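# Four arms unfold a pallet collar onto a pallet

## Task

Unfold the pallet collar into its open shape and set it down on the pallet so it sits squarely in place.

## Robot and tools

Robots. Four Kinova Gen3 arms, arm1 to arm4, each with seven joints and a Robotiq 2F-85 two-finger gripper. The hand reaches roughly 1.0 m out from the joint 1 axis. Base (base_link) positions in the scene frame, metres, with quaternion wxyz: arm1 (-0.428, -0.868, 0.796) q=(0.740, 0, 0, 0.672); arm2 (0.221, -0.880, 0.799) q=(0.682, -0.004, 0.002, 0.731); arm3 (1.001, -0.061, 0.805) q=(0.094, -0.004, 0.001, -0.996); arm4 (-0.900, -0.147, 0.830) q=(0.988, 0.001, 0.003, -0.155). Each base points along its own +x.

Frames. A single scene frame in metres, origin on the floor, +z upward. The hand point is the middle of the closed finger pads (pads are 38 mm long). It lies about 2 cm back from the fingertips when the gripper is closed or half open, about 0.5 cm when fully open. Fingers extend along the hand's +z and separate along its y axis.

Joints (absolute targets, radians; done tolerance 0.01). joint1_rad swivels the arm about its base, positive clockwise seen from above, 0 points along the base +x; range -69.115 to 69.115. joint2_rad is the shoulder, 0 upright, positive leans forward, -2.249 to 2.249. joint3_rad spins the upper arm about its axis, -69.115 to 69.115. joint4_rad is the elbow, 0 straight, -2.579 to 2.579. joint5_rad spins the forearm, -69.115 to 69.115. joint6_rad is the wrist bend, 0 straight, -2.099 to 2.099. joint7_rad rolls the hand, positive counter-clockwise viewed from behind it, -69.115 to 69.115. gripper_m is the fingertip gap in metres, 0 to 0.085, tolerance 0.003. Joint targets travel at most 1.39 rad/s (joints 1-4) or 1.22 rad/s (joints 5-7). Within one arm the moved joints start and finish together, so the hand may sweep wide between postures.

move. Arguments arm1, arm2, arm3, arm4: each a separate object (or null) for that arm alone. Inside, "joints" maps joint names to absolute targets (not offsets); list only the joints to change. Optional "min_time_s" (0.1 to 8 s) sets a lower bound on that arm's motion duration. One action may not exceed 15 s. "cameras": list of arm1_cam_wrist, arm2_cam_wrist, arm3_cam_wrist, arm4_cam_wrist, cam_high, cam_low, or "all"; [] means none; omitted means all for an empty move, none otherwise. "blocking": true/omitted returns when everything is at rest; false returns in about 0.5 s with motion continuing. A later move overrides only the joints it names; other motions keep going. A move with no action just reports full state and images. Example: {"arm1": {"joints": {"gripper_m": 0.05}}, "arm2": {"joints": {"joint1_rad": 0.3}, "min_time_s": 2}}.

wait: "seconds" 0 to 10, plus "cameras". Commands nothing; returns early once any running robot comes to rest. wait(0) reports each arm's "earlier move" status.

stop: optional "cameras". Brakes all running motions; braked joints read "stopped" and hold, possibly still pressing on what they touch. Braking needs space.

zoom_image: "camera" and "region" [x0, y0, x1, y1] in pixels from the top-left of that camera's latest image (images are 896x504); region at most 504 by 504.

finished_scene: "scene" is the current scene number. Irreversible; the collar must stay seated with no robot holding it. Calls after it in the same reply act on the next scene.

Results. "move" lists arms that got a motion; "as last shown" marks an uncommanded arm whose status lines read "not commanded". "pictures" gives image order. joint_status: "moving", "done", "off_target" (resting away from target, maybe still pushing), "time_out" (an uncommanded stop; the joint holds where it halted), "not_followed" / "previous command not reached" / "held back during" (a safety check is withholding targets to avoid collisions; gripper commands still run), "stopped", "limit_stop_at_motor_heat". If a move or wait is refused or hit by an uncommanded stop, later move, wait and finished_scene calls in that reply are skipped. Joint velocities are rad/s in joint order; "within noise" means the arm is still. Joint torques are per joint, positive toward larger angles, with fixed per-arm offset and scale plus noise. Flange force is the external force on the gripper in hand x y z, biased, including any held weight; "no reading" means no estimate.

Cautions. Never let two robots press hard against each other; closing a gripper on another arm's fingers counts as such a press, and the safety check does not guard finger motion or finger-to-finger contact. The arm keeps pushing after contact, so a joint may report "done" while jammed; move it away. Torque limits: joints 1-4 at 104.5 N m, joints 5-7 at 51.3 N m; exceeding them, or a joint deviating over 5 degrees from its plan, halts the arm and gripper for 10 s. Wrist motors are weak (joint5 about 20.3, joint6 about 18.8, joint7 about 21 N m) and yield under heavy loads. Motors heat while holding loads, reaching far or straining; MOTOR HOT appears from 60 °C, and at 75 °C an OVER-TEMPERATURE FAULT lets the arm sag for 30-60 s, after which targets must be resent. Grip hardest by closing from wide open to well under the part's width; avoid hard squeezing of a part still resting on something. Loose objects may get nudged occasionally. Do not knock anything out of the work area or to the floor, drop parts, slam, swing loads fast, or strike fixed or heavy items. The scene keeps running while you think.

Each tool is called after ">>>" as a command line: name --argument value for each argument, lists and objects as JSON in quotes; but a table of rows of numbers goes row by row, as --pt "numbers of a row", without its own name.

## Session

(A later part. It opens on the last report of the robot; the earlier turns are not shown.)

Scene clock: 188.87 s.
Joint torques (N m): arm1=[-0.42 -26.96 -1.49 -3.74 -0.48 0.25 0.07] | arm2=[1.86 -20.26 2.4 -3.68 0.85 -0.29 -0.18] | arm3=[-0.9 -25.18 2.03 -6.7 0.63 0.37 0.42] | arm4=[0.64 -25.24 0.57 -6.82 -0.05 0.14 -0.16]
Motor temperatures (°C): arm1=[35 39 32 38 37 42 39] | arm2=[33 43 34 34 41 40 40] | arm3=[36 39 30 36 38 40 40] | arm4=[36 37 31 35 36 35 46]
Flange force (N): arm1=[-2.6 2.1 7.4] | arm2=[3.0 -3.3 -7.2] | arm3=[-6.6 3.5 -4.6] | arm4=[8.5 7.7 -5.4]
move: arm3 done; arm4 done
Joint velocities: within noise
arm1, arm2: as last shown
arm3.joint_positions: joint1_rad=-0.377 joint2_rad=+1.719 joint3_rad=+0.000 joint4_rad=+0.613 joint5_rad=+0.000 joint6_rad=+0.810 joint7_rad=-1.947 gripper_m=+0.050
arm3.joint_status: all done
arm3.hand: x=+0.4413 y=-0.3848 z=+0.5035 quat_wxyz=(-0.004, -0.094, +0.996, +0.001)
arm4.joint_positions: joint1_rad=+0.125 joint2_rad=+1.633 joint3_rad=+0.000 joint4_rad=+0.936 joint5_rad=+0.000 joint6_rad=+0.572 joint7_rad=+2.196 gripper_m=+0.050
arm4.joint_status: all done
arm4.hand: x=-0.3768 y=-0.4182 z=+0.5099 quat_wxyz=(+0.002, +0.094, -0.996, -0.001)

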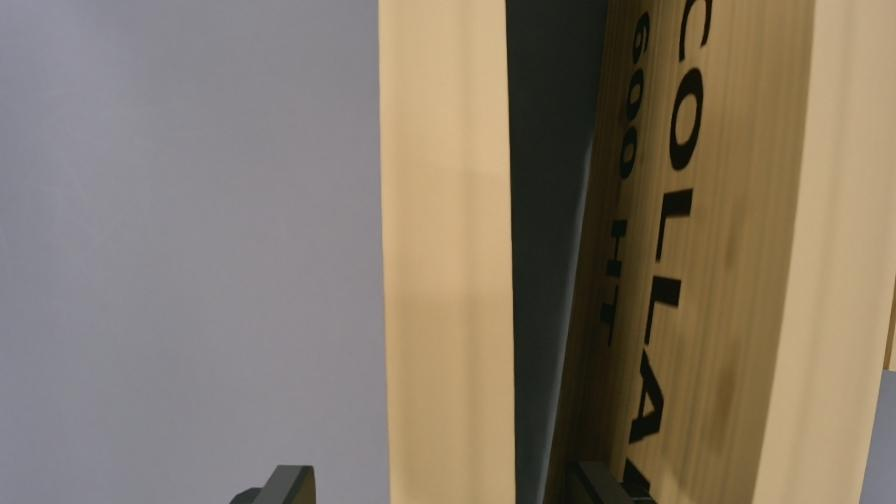

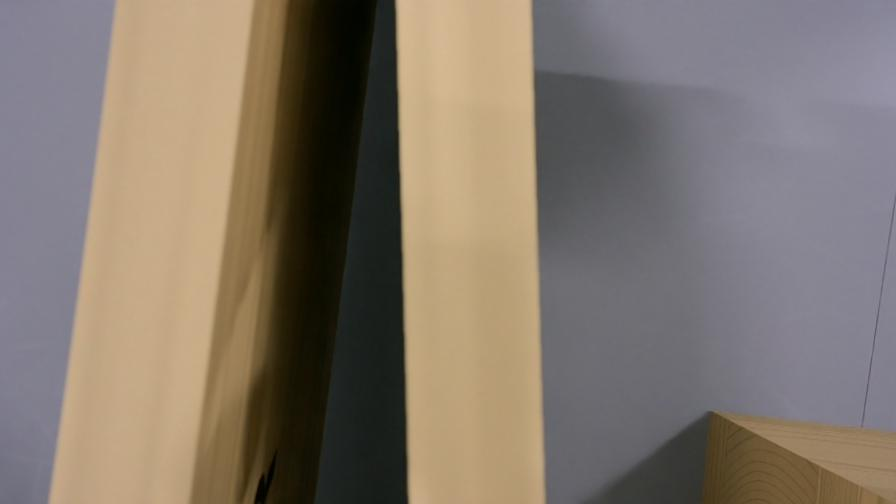

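>>> move --arm3 '{"joints": {"gripper_m": 0.012}}' --arm4 '{"joints": {"gripper_m": 0.012}}'

>>> move --arm1 '{"joints": {"gripper_m": 0.04}}' --arm2 '{"joints": {"gripper_m": 0.04}}' --cameras '["arm1_cam_wrist", "arm2_cam_wrist", "cam_high"]'

Scene clock: 190.43 s.
Joint torques (N m): arm1=[-0.86 -26.91 -1.47 -4.38 -0.31 -0.05 0.14] | arm2=[2.46 -21.06 3 -3.27 0.95 0.3 -0.19] | arm3=[-0.58 -22.98 1.86 -5.99 0.22 0.24 -0.1] | arm4=[2.47 -24.1 1.79 -7.89 0.03 -0.91 -0.51]
Motor temperatures (°C): arm1=[35 39 32 38 37 42 39] | arm2=[33 43 34 34 41 40 40] | arm3=[36 39 30 36 38 40 40] | arm4=[36 37 31 35 36 35 46]
Flange force (N): arm1=[-1.8 0.3 6.0] | arm2=[4.2 -2.8 -4.3] | arm3=[-6.4 3.8 -8.2] | arm4=[9.9 12.0 -10.9]
move: arm3 off_target; arm4 off_target
Joint velocities: within noise
arm1, arm2: as last shown
arm1.joint_positions: joint1_rad=+0.576 joint2_rad=+1.467 joint3_rad=+0.000 joint4_rad=+1.222 joint5_rad=+0.000 joint6_rad=+0.453 joint7_rad=+0.718 gripper_m=+0.018
arm2.hand: x=+0.1279 y=-0.3447 z=+0.5320 quat_wxyz=(-0.002, +0.026, -1.000, +0.004)
arm3.joint_positions: joint1_rad=-0.377 joint2_rad=+1.719 joint3_rad=+0.000 joint4_rad=+0.612 joint5_rad=+0.000 joint6_rad=+0.810 joint7_rad=-1.947 gripper_m=+0.019
arm3.joint_status: gripper_m off_target (ended at +0.019, target +0.012)
arm3.hand: x=+0.4413 y=-0.3848 z=+0.5035 quat_wxyz=(-0.004, -0.094, +0.996, +0.001)
arm4.joint_positions: joint1_rad=+0.125 joint2_rad=+1.633 joint3_rad=+0.000 joint4_rad=+0.936 joint5_rad=+0.000 joint6_rad=+0.572 joint7_rad=+2.196 gripper_m=+0.019
arm4.joint_status: gripper_m off_target (ended at +0.019, target +0.012)
arm4.hand: x=-0.3768 y=-0.4182 z=+0.5098 quat_wxyz=(+0.002, +0.094, -0.996, -0.001)
pictures: none

Scene clock: 191.23 s.
Joint torques (N m): arm1=[0.04 -24.1 -0.61 -3.62 -0.1 -0.04 0.25] | arm2=[0.18 -24.83 0.58 -4.15 0.35 0.05 -0.24] | arm3=[0.31 -22.47 2.3 -5.43 0.36 0.55 -0.16] | arm4=[1.82 -24.66 1.41 -7.37 -0.09 -0.42 -0.49]
Motor temperatures (°C): arm1=[35 39 32 38 37 42 39] | arm2=[33 43 34 34 41 40 40] | arm3=[36 39 30 36 38 40 40] | arm4=[36 37 31 35 36 35 46]
Flange force (N): arm1=[-0.6 1.6 1.1] | arm2=[0.0 -1.3 2.5] | arm3=[-5.4 2.1 -7.8] | arm4=[9.0 10.0 -8.2]
move: arm1 done; arm2 done
Joint velocities: within noise
arm1.joint_positions: joint1_rad=+0.576 joint2_rad=+1.467 joint3_rad=+0.000 joint4_rad=+1.222 joint5_rad=+0.000 joint6_rad=+0.453 joint7_rad=+0.718 gripper_m=+0.040
arm1.joint_status: all done
arm1.hand: x=-0.0622 y=-0.4483 z=+0.5303 quat_wxyz=(+0.000, +0.022, -1.000, +0.000)
arm2.joint_positions: joint1_rad=-0.151 joint2_rad=+1.448 joint3_rad=+0.000 joint4_rad=+1.276 joint5_rad=+0.000 joint6_rad=+0.417 joint7_rad=-0.168 gripper_m=+0.040
arm2.joint_status: all done
arm2.hand: x=+0.1280 y=-0.3447 z=+0.5321 quat_wxyz=(-0.002, +0.026, -1.000, +0.004)
arm3.joint_positions: joint1_rad=-0.377 joint2_rad=+1.719 joint3_rad=+0.000 joint4_rad=+0.613 joint5_rad=+0.000 joint6_rad=+0.810 joint7_rad=-1.947 gripper_m=+0.019
arm3.joint_status: not commanded
arm3.hand: x=+0.4413 y=-0.3848 z=+0.5034 quat_wxyz=(-0.004, -0.094, +0.996, +0.001)
arm4: as last shown

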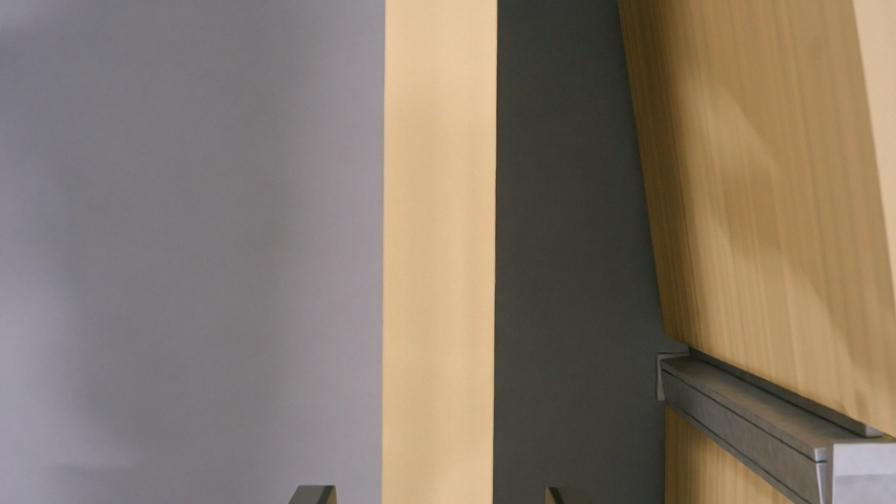

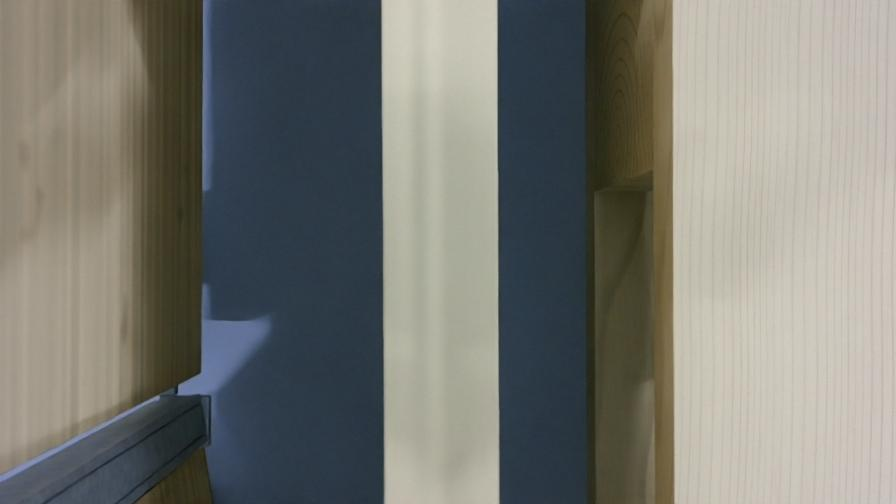

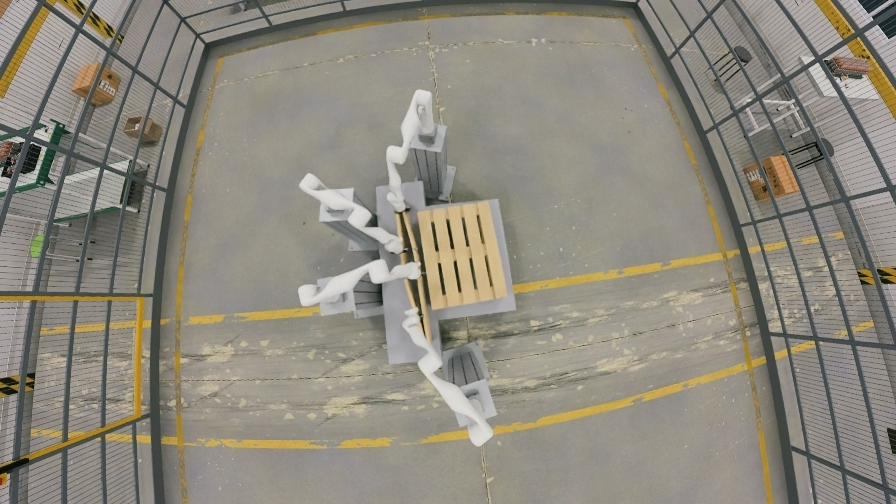

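>>> move --arm1 '{"joints": {"joint2_rad": 1.1054, "joint4_rad": 1.4261, "joint6_rad": 0.6101}, "min_time_s": 1.2}' --arm2 '{"joints": {"joint2_rad": 1.0967, "joint4_rad": 1.4711, "joint6_rad": 0.5738}, "min_time_s": 1.2}'

>>> move --arm1 '{"joints": {"joint1_rad": 0.5632, "joint2_rad": 0.4393, "joint4_rad": 1.82, "joint6_rad": 0.8823}, "min_time_s": 1.5}' --arm2 '{"joints": {"joint1_rad": -0.0696, "joint2_rad": 0.271, "joint4_rad": 2.108, "joint6_rad": 0.7626}, "min_time_s": 1.5}' --arm3 '{"joints": {"joint2_rad": 1.5007, "joint4_rad": 0.8467, "joint6_rad": 0.7942}, "min_time_s": 1.5}' --arm4 '{"joints": {"joint2_rad": 1.4286, "joint4_rad": 1.1276, "joint6_rad": 0.5854}, "min_time_s": 1.5}' --cameras '["cam_low"]'

Scene clock: 208.07 s.
Joint torques (N m): arm1=[0.01 -23.38 -0.68 -4.88 -0.13 -0.1 0.27] | arm2=[0.22 -23.99 0.55 -5.41 0.32 0.05 -0.26] | arm3=[0.36 -22.43 2.2 -5.47 0.31 0.53 -0.14] | arm4=[1.82 -24.68 1.36 -7.4 -0.1 -0.42 -0.52]
Motor temperatures (°C): arm1=[35 39 32 37 37 42 39] | arm2=[33 43 34 34 41 40 40] | arm3=[36 39 30 36 38 40 40] | arm4=[36 38 31 35 36 35 46]
Flange force (N): arm1=[-0.7 1.7 0.6] | arm2=[0.0 -1.0 2.8] | arm3=[-5.7 2.1 -8.1] | arm4=[9.2 10.0 -8.2]
move: arm1 done; arm2 done
Joint velocities: within noise
arm1.joint_positions: joint1_rad=+0.576 joint2_rad=+1.105 joint3_rad=+0.000 joint4_rad=+1.426 joint5_rad=+0.000 joint6_rad=+0.610 joint7_rad=+0.718 gripper_m=+0.040
arm1.joint_status: all done
arm1.hand: x=-0.0622 y=-0.4483 z=+0.7003 quat_wxyz=(+0.000, +0.022, -1.000, +0.000)
arm2.joint_positions: joint1_rad=-0.151 joint2_rad=+1.097 joint3_rad=+0.000 joint4_rad=+1.471 joint5_rad=+0.000 joint6_rad=+0.574 joint7_rad=-0.168 gripper_m=+0.040
arm2.joint_status: all done
arm2.hand: x=+0.1273 y=-0.3433 z=+0.6961 quat_wxyz=(-0.002, +0.026, -1.000, +0.004)
arm3, arm4: as last shown
pictures: none

Scene clock: 210.23 s.
Joint torques (N m): arm1=[-0.05 -15.75 -0.93 -6.53 -0.09 -0.08 0.29] | arm2=[0.22 -12.44 0.27 -6.8 0.31 0.04 -0.26] | arm3=[-0.99 -41.96 2.31 -11.96 0.53 0.32 0.36] | arm4=[1.02 -40.96 0.66 -11.63 -0.29 -0.11 -0.15]
Motor temperatures (°C): arm1=[35 39 32 37 37 42 39] | arm2=[33 43 34 34 41 40 40] | arm3=[36 40 30 36 38 40 40] | arm4=[36 38 31 34 36 35 46]
Flange force (N): arm1=[-1.0 1.7 -0.3] | arm2=[-0.4 -0.4 3.2] | arm3=[-1.7 2.1 23.8] | arm4=[6.7 7.2 23.2]
move: arm1 done; arm2 done; arm3 done; arm4 done
Joint velocities: within noise
arm1.joint_positions: joint1_rad=+0.563 joint2_rad=+0.439 joint3_rad=+0.000 joint4_rad=+1.820 joint5_rad=+0.000 joint6_rad=+0.882 joint7_rad=+0.718 gripper_m=+0.040
arm1.joint_status: all done
arm1.hand: x=-0.1502 y=-0.5497 z=+0.9502 quat_wxyz=(+0.000, +0.029, -1.000, +0.000)
arm2.joint_positions: joint1_rad=-0.070 joint2_rad=+0.271 joint3_rad=+0.000 joint4_rad=+2.108 joint5_rad=+0.000 joint6_rad=+0.763 joint7_rad=-0.168 gripper_m=+0.040
arm2.joint_status: all done
arm2.hand: x=+0.1998 y=-0.5485 z=+0.9481 quat_wxyz=(-0.002, -0.015, -1.000, +0.004)
arm3.joint_positions: joint1_rad=-0.377 joint2_rad=+1.501 joint3_rad=+0.000 joint4_rad=+0.847 joint5_rad=+0.000 joint6_rad=+0.794 joint7_rad=-1.947 gripper_m=+0.019
arm3.joint_status: all done
arm3.hand: x=+0.4419 y=-0.3849 z=+0.5914 quat_wxyz=(-0.004, -0.094, +0.996, +0.001)
arm4.joint_positions: joint1_rad=+0.125 joint2_rad=+1.429 joint3_rad=+0.000 joint4_rad=+1.128 joint5_rad=+0.000 joint6_rad=+0.585 joint7_rad=+2.196 gripper_m=+0.019
arm4.joint_status: all done
arm4.hand: x=-0.3763 y=-0.4184 z=+0.5979 quat_wxyz=(+0.002, +0.094, -0.996, -0.001)

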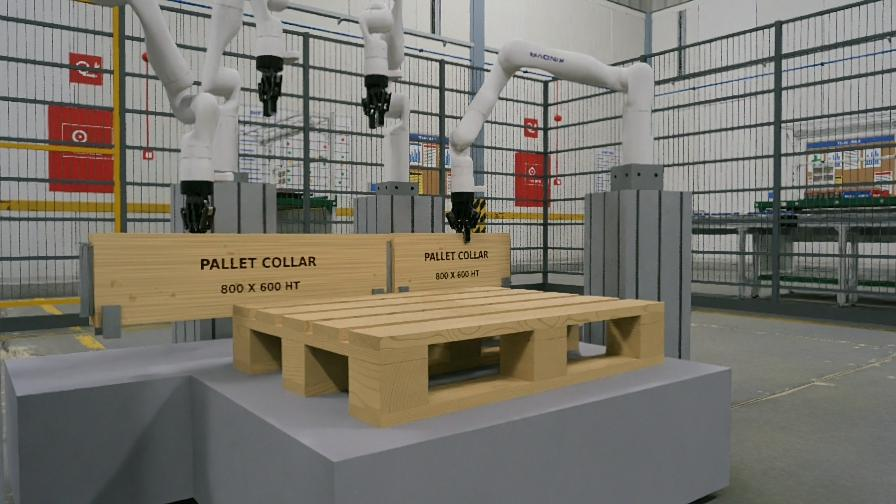

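Lifted cleanly. Continue lift and begin opening.

>>> move --arm3 '{"joints": {"joint2_rad": 1.3408, "joint4_rad": 0.9598, "joint6_rad": 0.841}, "min_time_s": 1.5}' --arm4 '{"joints": {"joint2_rad": 1.2666, "joint4_rad": 1.2308, "joint6_rad": 0.6442}, "min_time_s": 1.5}'

>>> move --arm3 '{"joints": {"joint1_rad": -0.2549, "joint2_rad": 1.29, "joint4_rad": 1.1036, "joint6_rad": 0.748, "joint7_rad": -1.5775}, "min_time_s": 2}' --arm4 '{"joints": {"joint1_rad": 0.0314, "joint2_rad": 1.2177, "joint4_rad": 1.3914, "joint6_rad": 0.5325, "joint7_rad": 2.3497}, "min_time_s": 2}' --cameras '["cam_low"]'

Scene clock: 213.30 s.
Joint torques (N m): arm1=[-0.04 -15.77 -0.89 -6.59 -0.1 -0.11 0.27] | arm2=[0.25 -12.46 0.24 -6.81 0.3 0.04 -0.24] | arm3=[-0.96 -41.3 2.29 -12.21 0.49 0.48 0.32] | arm4=[1.06 -40.98 0.83 -12.55 -0.18 -0.14 -0.11]
Motor temperatures (°C): arm1=[35 39 32 37 37 42 39] | arm2=[33 43 34 34 41 40 40] | arm3=[36 40 30 36 38 40 40] | arm4=[36 39 31 34 36 35 46]
Flange force (N): arm1=[-1.0 1.6 -0.3] | arm2=[-0.2 -0.4 3.2] | arm3=[-1.4 2.0 23.7] | arm4=[6.2 7.0 25.0]
move: arm3 done; arm4 done
Joint velocities: within noise
arm1, arm2: as last shown
arm3.joint_positions: joint1_rad=-0.377 joint2_rad=+1.341 joint3_rad=+0.000 joint4_rad=+0.960 joint5_rad=+0.000 joint6_rad=+0.841 joint7_rad=-1.947 gripper_m=+0.019
arm3.joint_status: all done
arm3.hand: x=+0.4426 y=-0.3850 z=+0.6686 quat_wxyz=(-0.004, -0.094, +0.996, +0.001)
arm4.joint_positions: joint1_rad=+0.125 joint2_rad=+1.267 joint3_rad=+0.000 joint4_rad=+1.231 joint5_rad=+0.000 joint6_rad=+0.644 joint7_rad=+2.196 gripper_m=+0.019
arm4.joint_status: all done
arm4.hand: x=-0.3759 y=-0.4186 z=+0.6750 quat_wxyz=(+0.002, +0.094, -0.996, -0.001)
pictures: none

Scene clock: 215.63 s.
Joint torques (N m): arm1=[-0.04 -15.81 -0.94 -6.51 -0.13 -0.09 0.28] | arm2=[0.23 -12.38 0.25 -6.81 0.31 0.04 -0.25] | arm3=[-1.12 -39.99 1.92 -11.16 0.26 0.52 0.3] | arm4=[0.84 -38.06 0.6 -10 -0.09 0.42 0.04]
Motor temperatures (°C): arm1=[35 39 32 37 37 42 39] | arm2=[33 43 34 34 41 40 40] | arm3=[36 41 30 36 38 40 40] | arm4=[36 39 31 34 36 35 46]
Flange force (N): arm1=[-1.1 1.8 -0.3] | arm2=[-0.3 -0.6 3.1] | arm3=[-1.8 1.7 24.1] | arm4=[3.6 6.3 25.0]
move: arm3 done; arm4 done
Joint velocities: within noise
arm1, arm2: as last shown
arm3.joint_positions: joint1_rad=-0.255 joint2_rad=+1.290 joint3_rad=+0.000 joint4_rad=+1.104 joint5_rad=+0.000 joint6_rad=+0.748 joint7_rad=-1.578 gripper_m=+0.019
arm3.joint_status: all done
arm3.hand: x=+0.4307 y=-0.3039 z=+0.6686 quat_wxyz=(-0.004, -0.217, +0.976, +0.001)
arm4.joint_positions: joint1_rad=+0.031 joint2_rad=+1.218 joint3_rad=+0.000 joint4_rad=+1.391 joint5_rad=+0.000 joint6_rad=+0.532 joint7_rad=+2.350 gripper_m=+0.019
arm4.joint_status: all done
arm4.hand: x=-0.3865 y=-0.3563 z=+0.6751 quat_wxyz=(+0.002, +0.217, -0.976, -0.002)

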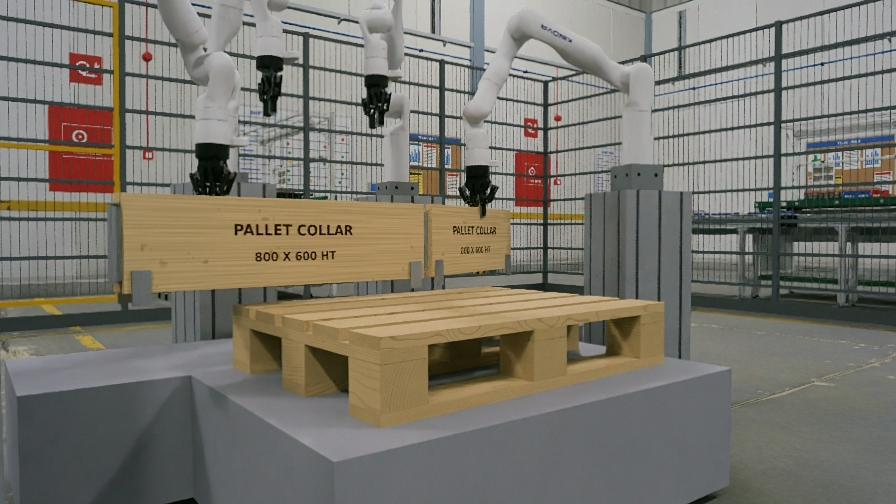

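>>> move --arm3 '{"joints": {"joint1_rad": -0.056, "joint2_rad": 1.2513, "joint4_rad": 1.2181, "joint6_rad": 0.6722, "joint7_rad": -1.0295}, "min_time_s": 2}' --arm4 '{"joints": {"joint1_rad": -0.1412, "joint2_rad": 1.1796, "joint4_rad": 1.532, "joint6_rad": 0.43, "joint7_rad": 2.5262}, "min_time_s": 2}'

>>> move --arm3 '{"joints": {"joint1_rad": 0.148, "joint2_rad": 1.2621, "joint4_rad": 1.1852, "joint6_rad": 0.6943, "joint7_rad": -0.4765}, "min_time_s": 2}' --arm4 '{"joints": {"joint1_rad": -0.3351, "joint2_rad": 1.1671, "joint4_rad": 1.5835, "joint6_rad": 0.391, "joint7_rad": 2.6814}, "min_time_s": 2}' --cameras '["cam_high"]'

Scene clock: 219.00 s.
Joint torques (N m): arm1=[0.01 -15.77 -1 -6.64 -0.15 -0.09 0.27] | arm2=[0.23 -12.42 0.28 -6.85 0.35 0.05 -0.27] | arm3=[-1.26 -38.72 1.87 -10.43 0.48 0.48 0.58] | arm4=[0.8 -36.14 0.42 -8.65 -0.36 0.36 -0.25]
Motor temperatures (°C): arm1=[35 38 32 37 37 42 39] | arm2=[33 43 34 34 41 40 40] | arm3=[36 42 30 36 38 40 40] | arm4=[36 39 31 34 36 35 46]
Flange force (N): arm1=[-0.7 1.5 -0.2] | arm2=[-0.4 -0.6 3.2] | arm3=[-2.9 0.0 23.9] | arm4=[2.8 6.7 24.9]
move: arm3 done; arm4 done
Joint velocities: within noise
arm1, arm2: as last shown
arm3.joint_positions: joint1_rad=-0.056 joint2_rad=+1.251 joint3_rad=+0.000 joint4_rad=+1.218 joint5_rad=+0.000 joint6_rad=+0.672 joint7_rad=-1.029 gripper_m=+0.019
arm3.joint_status: all done
arm3.hand: x=+0.4162 y=-0.1811 z=+0.6689 quat_wxyz=(-0.004, -0.383, +0.924, +0.002)
arm4.joint_positions: joint1_rad=-0.141 joint2_rad=+1.180 joint3_rad=+0.000 joint4_rad=+1.532 joint5_rad=+0.000 joint6_rad=+0.430 joint7_rad=+2.526 gripper_m=+0.019
arm4.joint_status: all done
arm4.hand: x=-0.3921 y=-0.2591 z=+0.6754 quat_wxyz=(+0.002, +0.383, -0.924, -0.002)
pictures: none

Scene clock: 221.37 s.
Joint torques (N m): arm1=[-0.05 -15.7 -0.88 -6.62 -0.12 -0.09 0.24] | arm2=[0.23 -12.4 0.27 -6.84 0.32 0.05 -0.26] | arm3=[-1.24 -39.69 1.91 -11.19 0.57 0.35 0.69] | arm4=[0.58 -35.18 0 -8.1 -0.58 0.44 -0.36]
Motor temperatures (°C): arm1=[35 38 32 37 37 42 39] | arm2=[33 43 34 34 41 40 40] | arm3=[36 42 30 36 38 40 40] | arm4=[36 40 31 34 36 35 46]
Flange force (N): arm1=[-0.8 1.3 -0.3] | arm2=[-0.4 -0.6 3.2] | arm3=[-2.6 -2.5 24.5] | arm4=[2.5 7.2 24.5]
move: arm3 done; arm4 done
Joint velocities: within noise
arm1, arm2: as last shown
arm3.joint_positions: joint1_rad=+0.148 joint2_rad=+1.262 joint3_rad=+0.000 joint4_rad=+1.185 joint5_rad=+0.000 joint6_rad=+0.694 joint7_rad=-0.477 gripper_m=+0.019
arm3.joint_status: all done
arm3.hand: x=+0.3971 y=-0.0607 z=+0.6692 quat_wxyz=(-0.003, -0.538, +0.843, +0.003)
arm4.joint_positions: joint1_rad=-0.335 joint2_rad=+1.167 joint3_rad=+0.000 joint4_rad=+1.584 joint5_rad=+0.000 joint6_rad=+0.391 joint7_rad=+2.681 gripper_m=+0.019
arm4.joint_status: all done
arm4.hand: x=-0.3933 y=-0.1594 z=+0.6755 quat_wxyz=(+0.002, +0.537, -0.843, -0.002)

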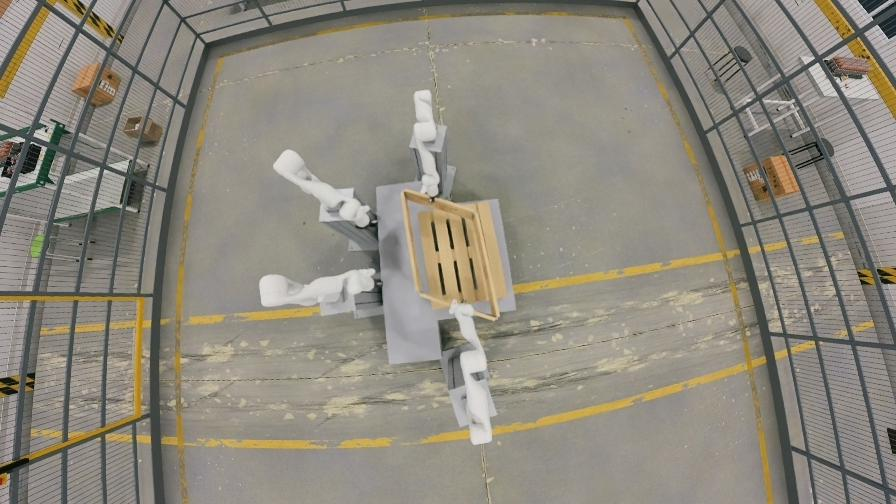

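>>> move --arm3 '{"joints": {"joint1_rad": 0.2862, "joint2_rad": 1.3018, "joint4_rad": 1.0695, "joint6_rad": 0.7703, "joint7_rad": -0.0765}, "min_time_s": 1.8}' --arm4 '{"joints": {"joint1_rad": -0.4814, "joint2_rad": 1.1709, "joint4_rad": 1.5673, "joint6_rad": 0.4034, "joint7_rad": 2.7969}, "min_time_s": 1.8}'

>>> move --arm1 '{"joints": {"joint1_rad": -0.352, "joint2_rad": 0.53, "joint4_rad": 1.474, "joint6_rad": 1.138, "joint7_rad": 2.886}, "min_time_s": 1.8}' --arm2 '{"joints": {"joint1_rad": 0.578, "joint2_rad": 0.627, "joint4_rad": 1.309, "joint6_rad": 1.205, "joint7_rad": 0.509}, "min_time_s": 1.8}' --arm3 '{"joints": {"joint1_rad": 0.3503, "joint2_rad": 1.3401, "joint4_rad": 0.962, "joint6_rad": 0.8395, "joint7_rad": 0.2076}, "min_time_s": 1.8}' --arm4 '{"joints": {"joint1_rad": -0.5508, "joint2_rad": 1.1804, "joint4_rad": 1.529, "joint6_rad": 0.4322, "joint7_rad": 2.9474}, "min_time_s": 1.8}' --cameras '["all"]'

Scene clock: 225.33 s.
Joint torques (N m): arm1=[-0.05 -15.84 -1 -6.56 -0.11 -0.16 0.2] | arm2=[0.25 -12.41 0.29 -6.83 0.33 0.04 -0.26] | arm3=[-1.68 -41.45 1.8 -12.84 0.48 0.22 0.66] | arm4=[0.64 -36 0.15 -9.39 -0.61 0.12 -0.35]
Motor temperatures (°C): arm1=[35 38 32 37 37 42 39] | arm2=[33 43 34 34 41 40 40] | arm3=[36 42 30 36 38 40 40] | arm4=[36 40 31 34 36 35 46]
Flange force (N): arm1=[-1.3 1.7 -0.4] | arm2=[-0.3 -0.6 3.2] | arm3=[-2.1 -6.1 24.5] | arm4=[2.3 10.2 24.4]
move: arm3 done; arm4 done
Joint velocities: within noise
arm1, arm2: as last shown
arm3.joint_positions: joint1_rad=+0.286 joint2_rad=+1.302 joint3_rad=+0.000 joint4_rad=+1.069 joint5_rad=+0.000 joint6_rad=+0.770 joint7_rad=-0.076 gripper_m=+0.019
arm3.joint_status: all done
arm3.hand: x=+0.3805 y=+0.0245 z=+0.6694 quat_wxyz=(-0.003, -0.643, +0.766, +0.003)
arm4.joint_positions: joint1_rad=-0.481 joint2_rad=+1.171 joint3_rad=+0.000 joint4_rad=+1.567 joint5_rad=+0.000 joint6_rad=+0.403 joint7_rad=+2.797 gripper_m=+0.019
arm4.joint_status: all done
arm4.hand: x=-0.3927 y=-0.0846 z=+0.6757 quat_wxyz=(+0.001, +0.643, -0.766, -0.002)
pictures: none

Scene clock: 228.37 s.
Joint torques (N m): arm1=[-0.08 -18.58 -0.9 -7.81 -0.07 -0.12 0.3] | arm2=[0.38 -21.31 0.45 -9.01 0.31 0.07 -0.27] | arm3=[-2.49 -43.46 1.35 -14.72 0.34 -0.21 0.51] | arm4=[0.9 -37.66 0.54 -11.62 -0.56 -0.38 -0.42]
Motor temperatures (°C): arm1=[35 38 32 37 37 42 39] | arm2=[33 43 34 34 41 40 40] | arm3=[36 42 30 36 38 40 40] | arm4=[36 40 31 34 36 35 46]
Flange force (N): arm1=[-0.8 -2.0 -0.6] | arm2=[0.2 -0.3 2.8] | arm3=[-0.8 -10.0 24.7] | arm4=[1.0 15.0 24.4]
move: arm1 done; arm2 done; arm3 done; arm4 done
Joint velocities: within noise
arm1.joint_positions: joint1_rad=-0.352 joint2_rad=+0.530 joint3_rad=+0.000 joint4_rad=+1.474 joint5_rad=+0.000 joint6_rad=+1.138 joint7_rad=+2.886 gripper_m=+0.040
arm1.joint_status: all done
arm1.hand: x=-0.5301 y=-0.3796 z=+1.0001 quat_wxyz=(+0.000, +1.000, +0.000, +0.000)
arm2.joint_positions: joint1_rad=+0.578 joint2_rad=+0.627 joint3_rad=+0.000 joint4_rad=+1.309 joint5_rad=+0.000 joint6_rad=+1.205 joint7_rad=+0.509 gripper_m=+0.040
arm2.joint_status: all done
arm2.hand: x=+0.5057 y=-0.4181 z=+0.9986 quat_wxyz=(-0.002, +0.000, -1.000, +0.004)
arm3.joint_positions: joint1_rad=+0.350 joint2_rad=+1.340 joint3_rad=+0.000 joint4_rad=+0.962 joint5_rad=+0.000 joint6_rad=+0.839 joint7_rad=+0.208 gripper_m=+0.019
arm3.joint_status: all done
arm3.hand: x=+0.3684 y=+0.0670 z=+0.6696 quat_wxyz=(-0.002, -0.723, +0.691, +0.003)
arm4.joint_positions: joint1_rad=-0.551 joint2_rad=+1.180 joint3_rad=+0.000 joint4_rad=+1.529 joint5_rad=+0.000 joint6_rad=+0.432 joint7_rad=+2.947 gripper_m=+0.019
arm4.joint_status: all done
arm4.hand: x=-0.3887 y=-0.0472 z=+0.6758 quat_wxyz=(+0.001, +0.723, -0.691, -0.002)
pictures: arm1_cam_wrist, arm2_cam_wrist, arm3_cam_wrist, arm4_cam_wrist, cam_high, cam_low

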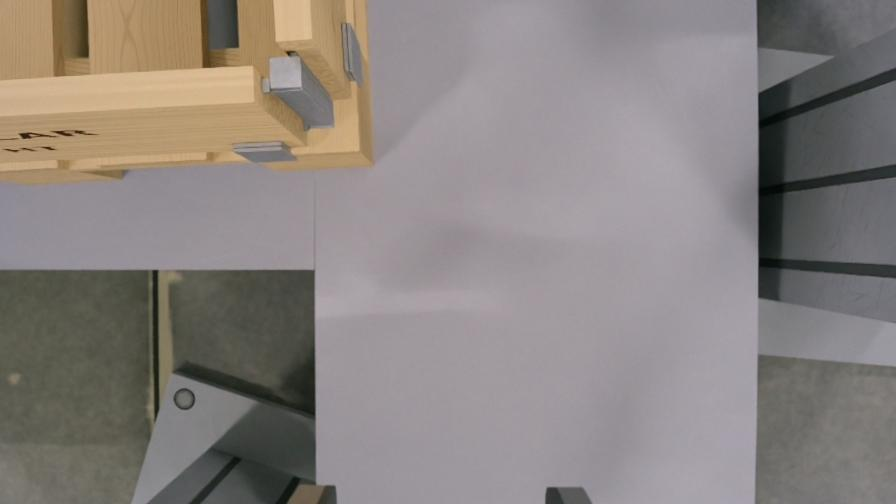

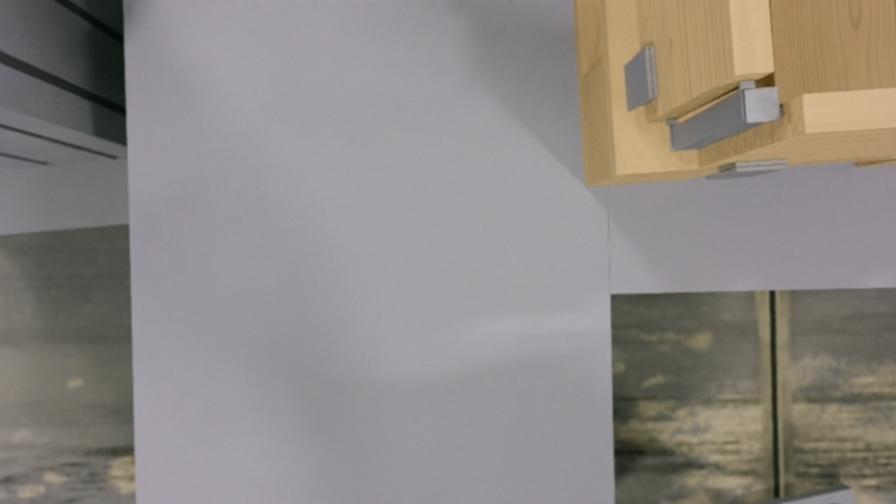

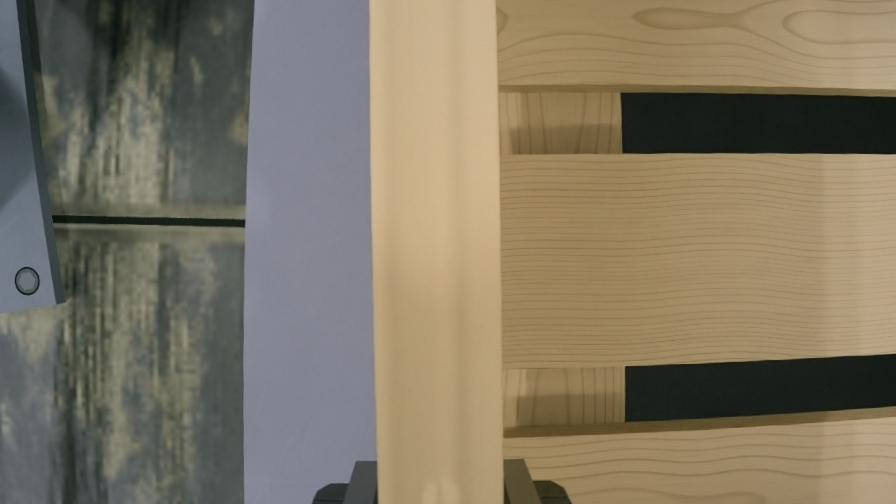

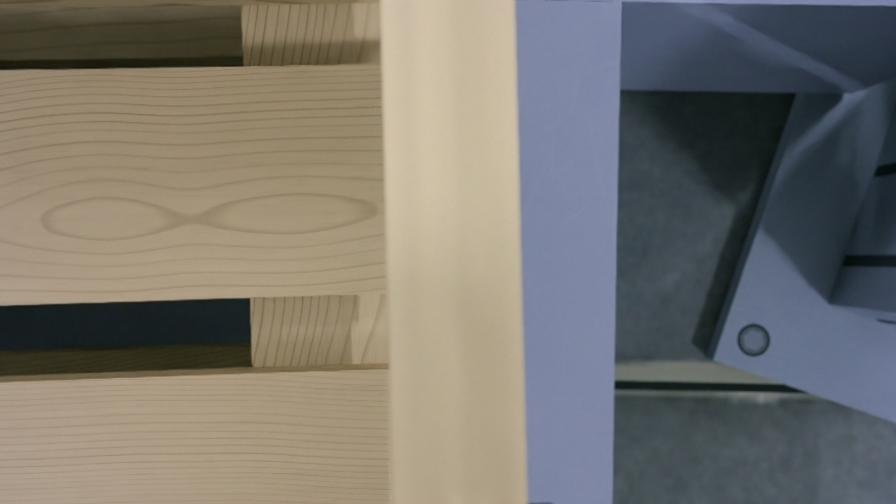

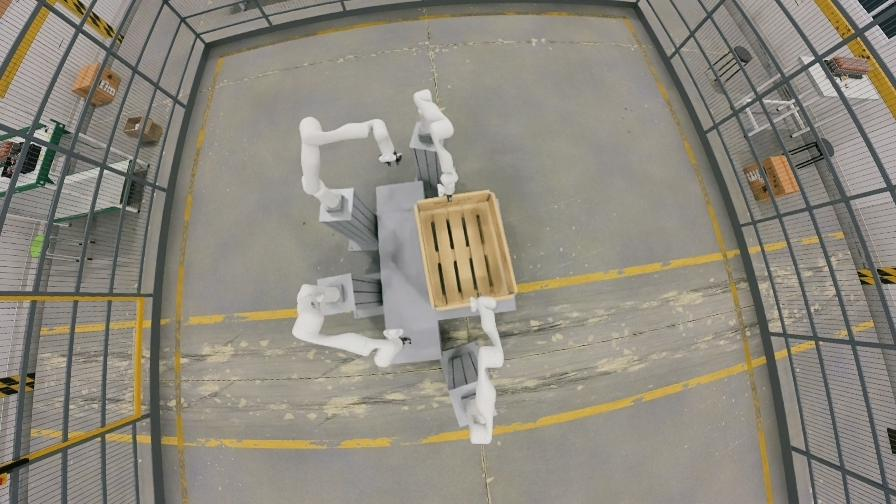

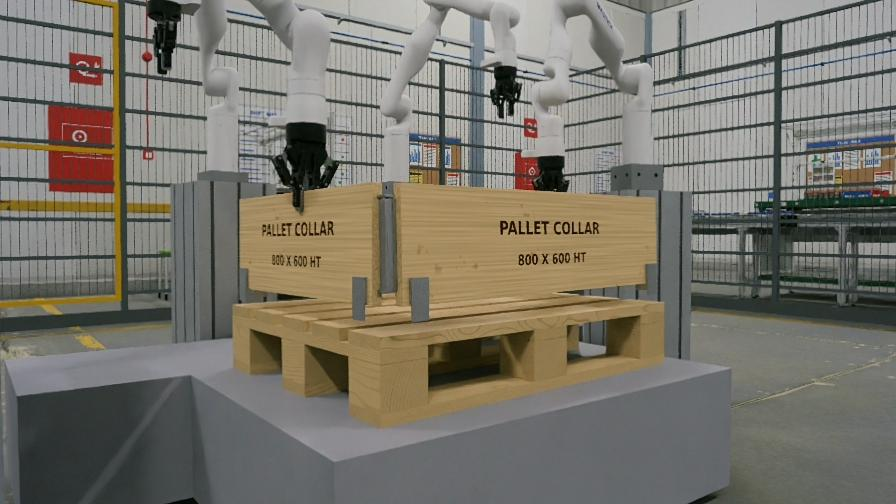

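>>> zoom_image --camera "arm1_cam_wrist" --region '[180, 0, 400, 200]'

>>> zoom_image --camera "arm2_cam_wrist" --region '[560, 0, 800, 200]'

>>> zoom_image --camera "cam_low" --region '[220, 240, 460, 380]'

>>> zoom_image --camera "cam_low" --region '[560, 230, 700, 340]'

Scaled by 2.291 from the camera's image (finer frame: 1280x720).

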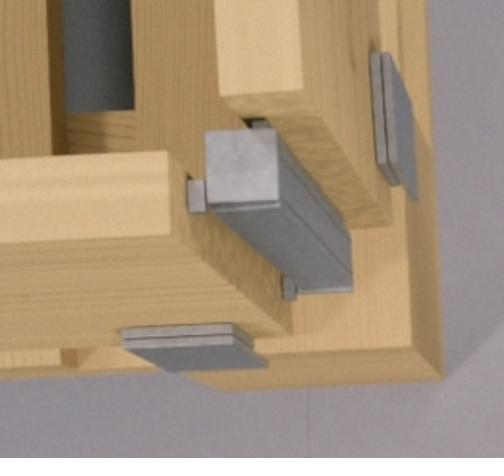

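Scaled by 2.100 from the camera's image (finer frame: 1280x720).

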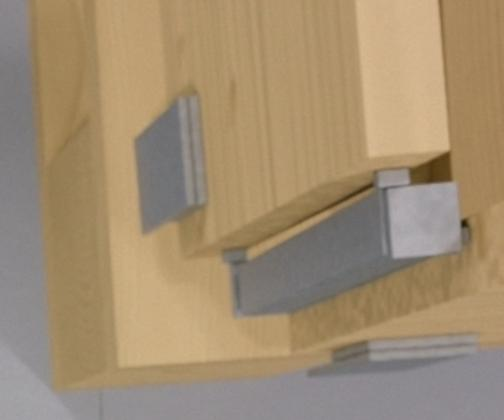

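Scaled by 2.100 from the camera's image (finer frame: 1280x720).

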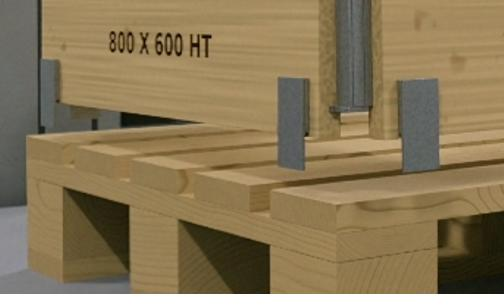

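Scaled by 3.600 from the camera's image (finer frame: 1280x720).

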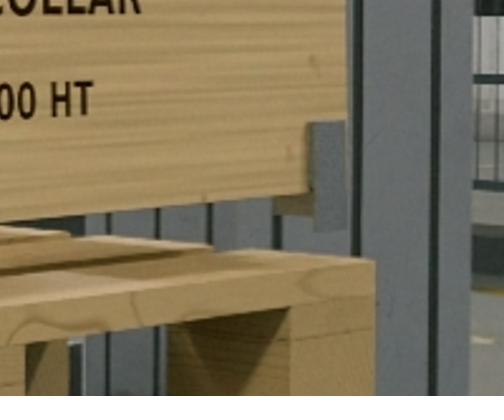

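>>> move --arm3 '{"joints": {"joint1_rad": 0.3338, "joint2_rad": 1.3523, "joint4_rad": 0.972, "joint6_rad": 0.8173, "joint7_rad": 0.187}, "min_time_s": 1.2}' --arm4 '{"joints": {"joint1_rad": -0.5513, "joint2_rad": 1.2013, "joint4_rad": 1.523, "joint6_rad": 0.4173, "joint7_rad": 2.9429}, "min_time_s": 1.2}' --cameras '["arm1_cam_wrist", "arm2_cam_wrist", "cam_low", "arm3_cam_wrist", "arm4_cam_wrist"]'

>>> zoom_image --camera "arm1_cam_wrist" --region '[230, 0, 400, 180]'

>>> zoom_image --camera "arm2_cam_wrist" --region '[570, 20, 770, 200]'

>>> zoom_image --camera "cam_low" --region '[300, 260, 460, 380]'

>>> zoom_image --camera "cam_low" --region '[600, 250, 700, 340]'

>>> zoom_image --camera "cam_low" --region '[210, 250, 310, 340]'

Scene clock: 246.10 s.
Joint torques (N m): arm1=[-0.02 -18.58 -0.89 -7.82 -0.04 -0.12 0.25] | arm2=[0.33 -21.34 0.44 -9.08 0.35 0.09 -0.27] | arm3=[-1.9 -41.9 2.01 -12.76 0.76 0.64 0.8] | arm4=[0.84 -36.37 0.49 -9.16 -0.6 0.46 -0.52]
Motor temperatures (°C): arm1=[35 37 32 38 37 42 39] | arm2=[33 43 34 34 41 40 40] | arm3=[36 44 30 36 38 40 40] | arm4=[36 41 31 34 36 35 46]
Flange force (N): arm1=[-0.8 -1.9 -0.6] | arm2=[0.2 -0.6 2.9] | arm3=[-0.6 -5.9 24.5] | arm4=[0.6 10.0 24.5]
move: arm3 done; arm4 done
Joint velocities: within noise
arm1, arm2: as last shown
arm3.joint_positions: joint1_rad=+0.334 joint2_rad=+1.352 joint3_rad=+0.000 joint4_rad=+0.972 joint5_rad=+0.000 joint6_rad=+0.817 joint7_rad=+0.187 gripper_m=+0.019
arm3.joint_status: all done
arm3.hand: x=+0.3698 y=+0.0561 z=+0.6595 quat_wxyz=(-0.002, -0.722, +0.692, +0.003)
arm4.joint_positions: joint1_rad=-0.551 joint2_rad=+1.201 joint3_rad=+0.000 joint4_rad=+1.523 joint5_rad=+0.000 joint6_rad=+0.417 joint7_rad=+2.943 gripper_m=+0.019
arm4.joint_status: all done
arm4.hand: x=-0.3898 y=-0.0472 z=+0.6657 quat_wxyz=(+0.001, +0.722, -0.692, -0.002)
pictures: arm1_cam_wrist, arm2_cam_wrist, arm3_cam_wrist, arm4_cam_wrist, cam_low

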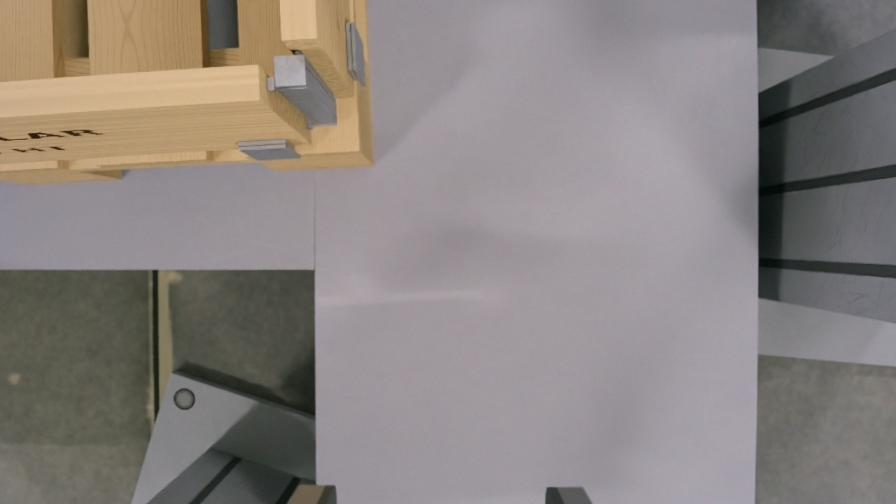

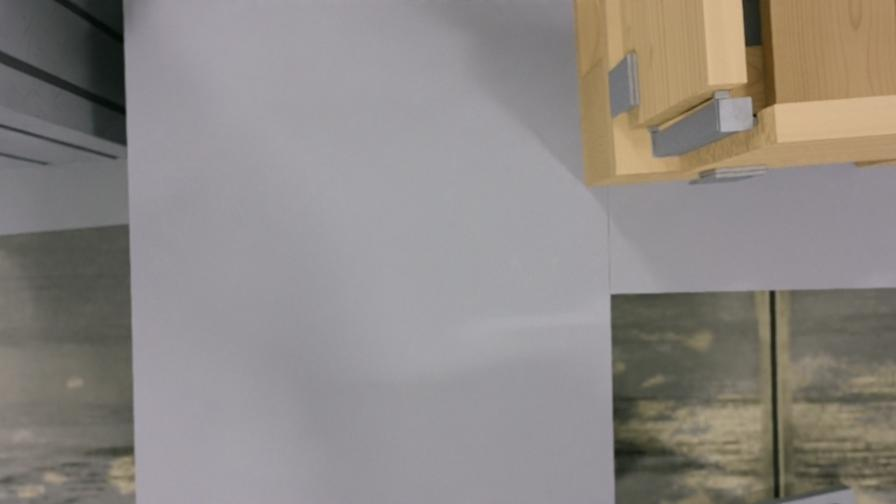

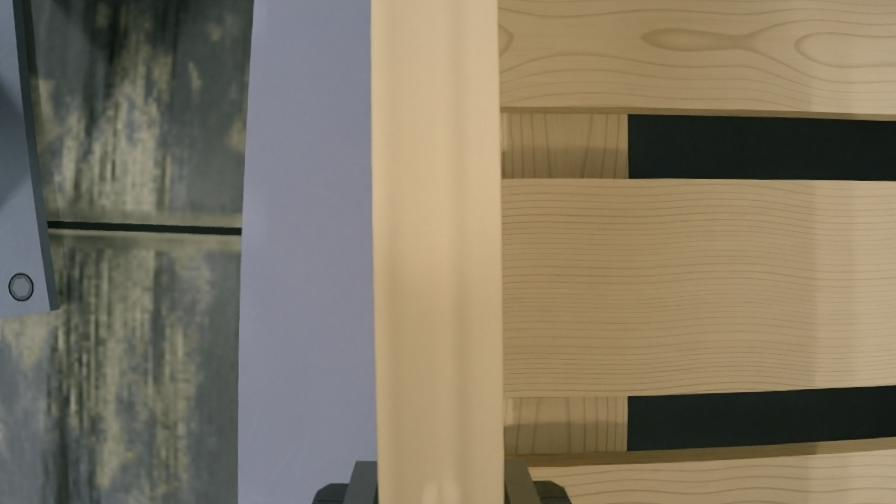

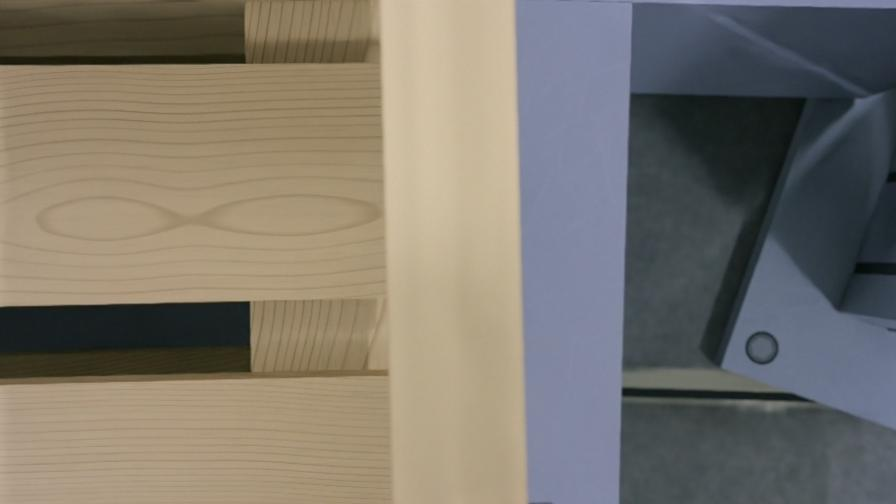

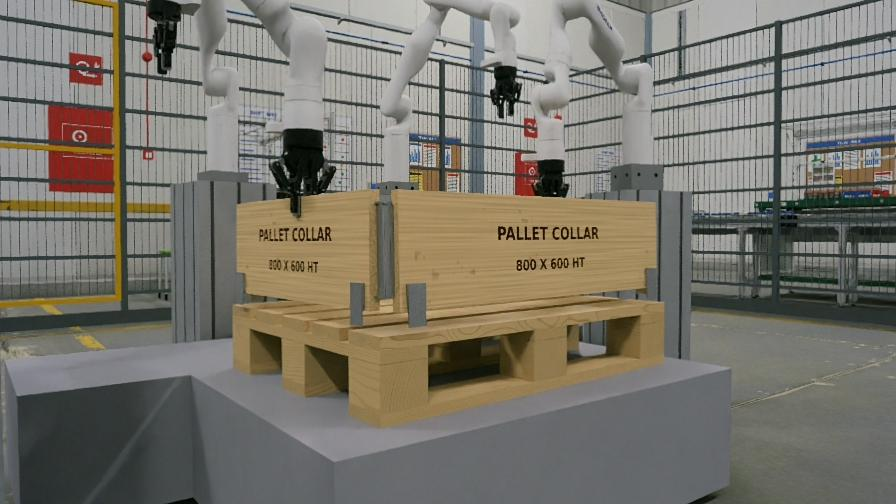

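Scaled by 2.800 from the camera's image (finer frame: 1280x720).

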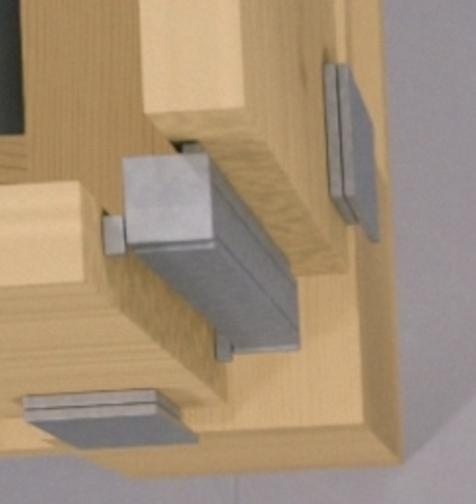

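Scaled by 2.520 from the camera's image (finer frame: 1280x720).

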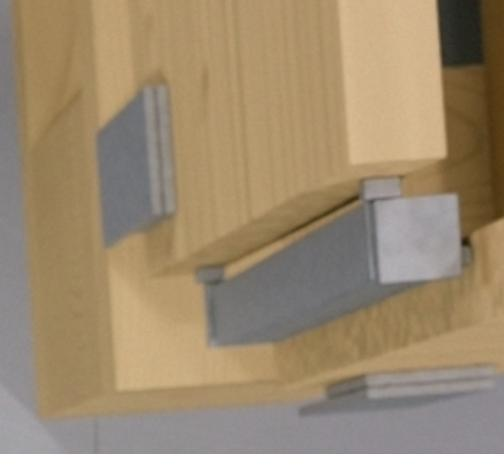

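Scaled by 3.150 from the camera's image (finer frame: 1280x720).

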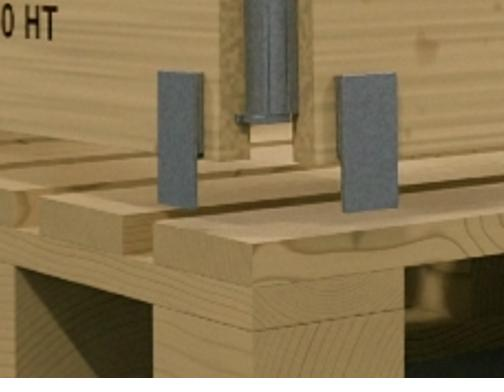

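Scaled by 5.040 from the camera's image (finer frame: 1280x720).

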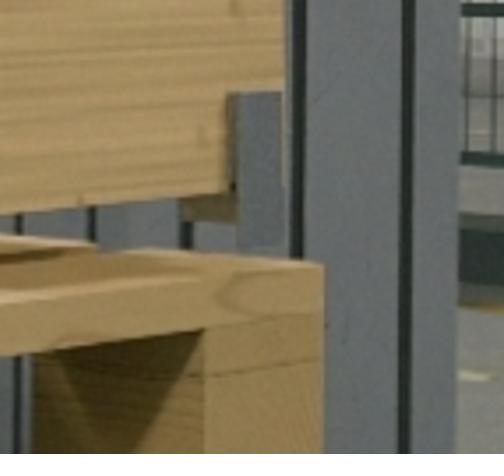

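Scaled by 5.040 from the camera's image (finer frame: 1280x720).

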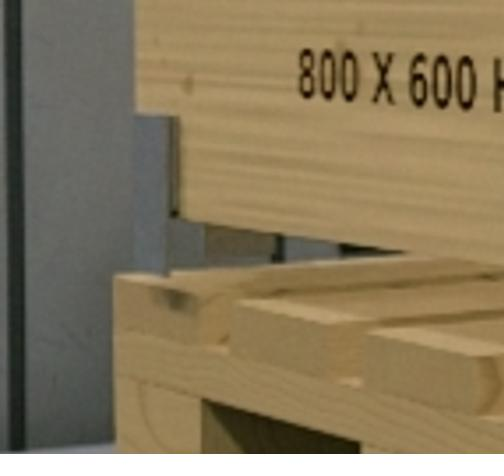

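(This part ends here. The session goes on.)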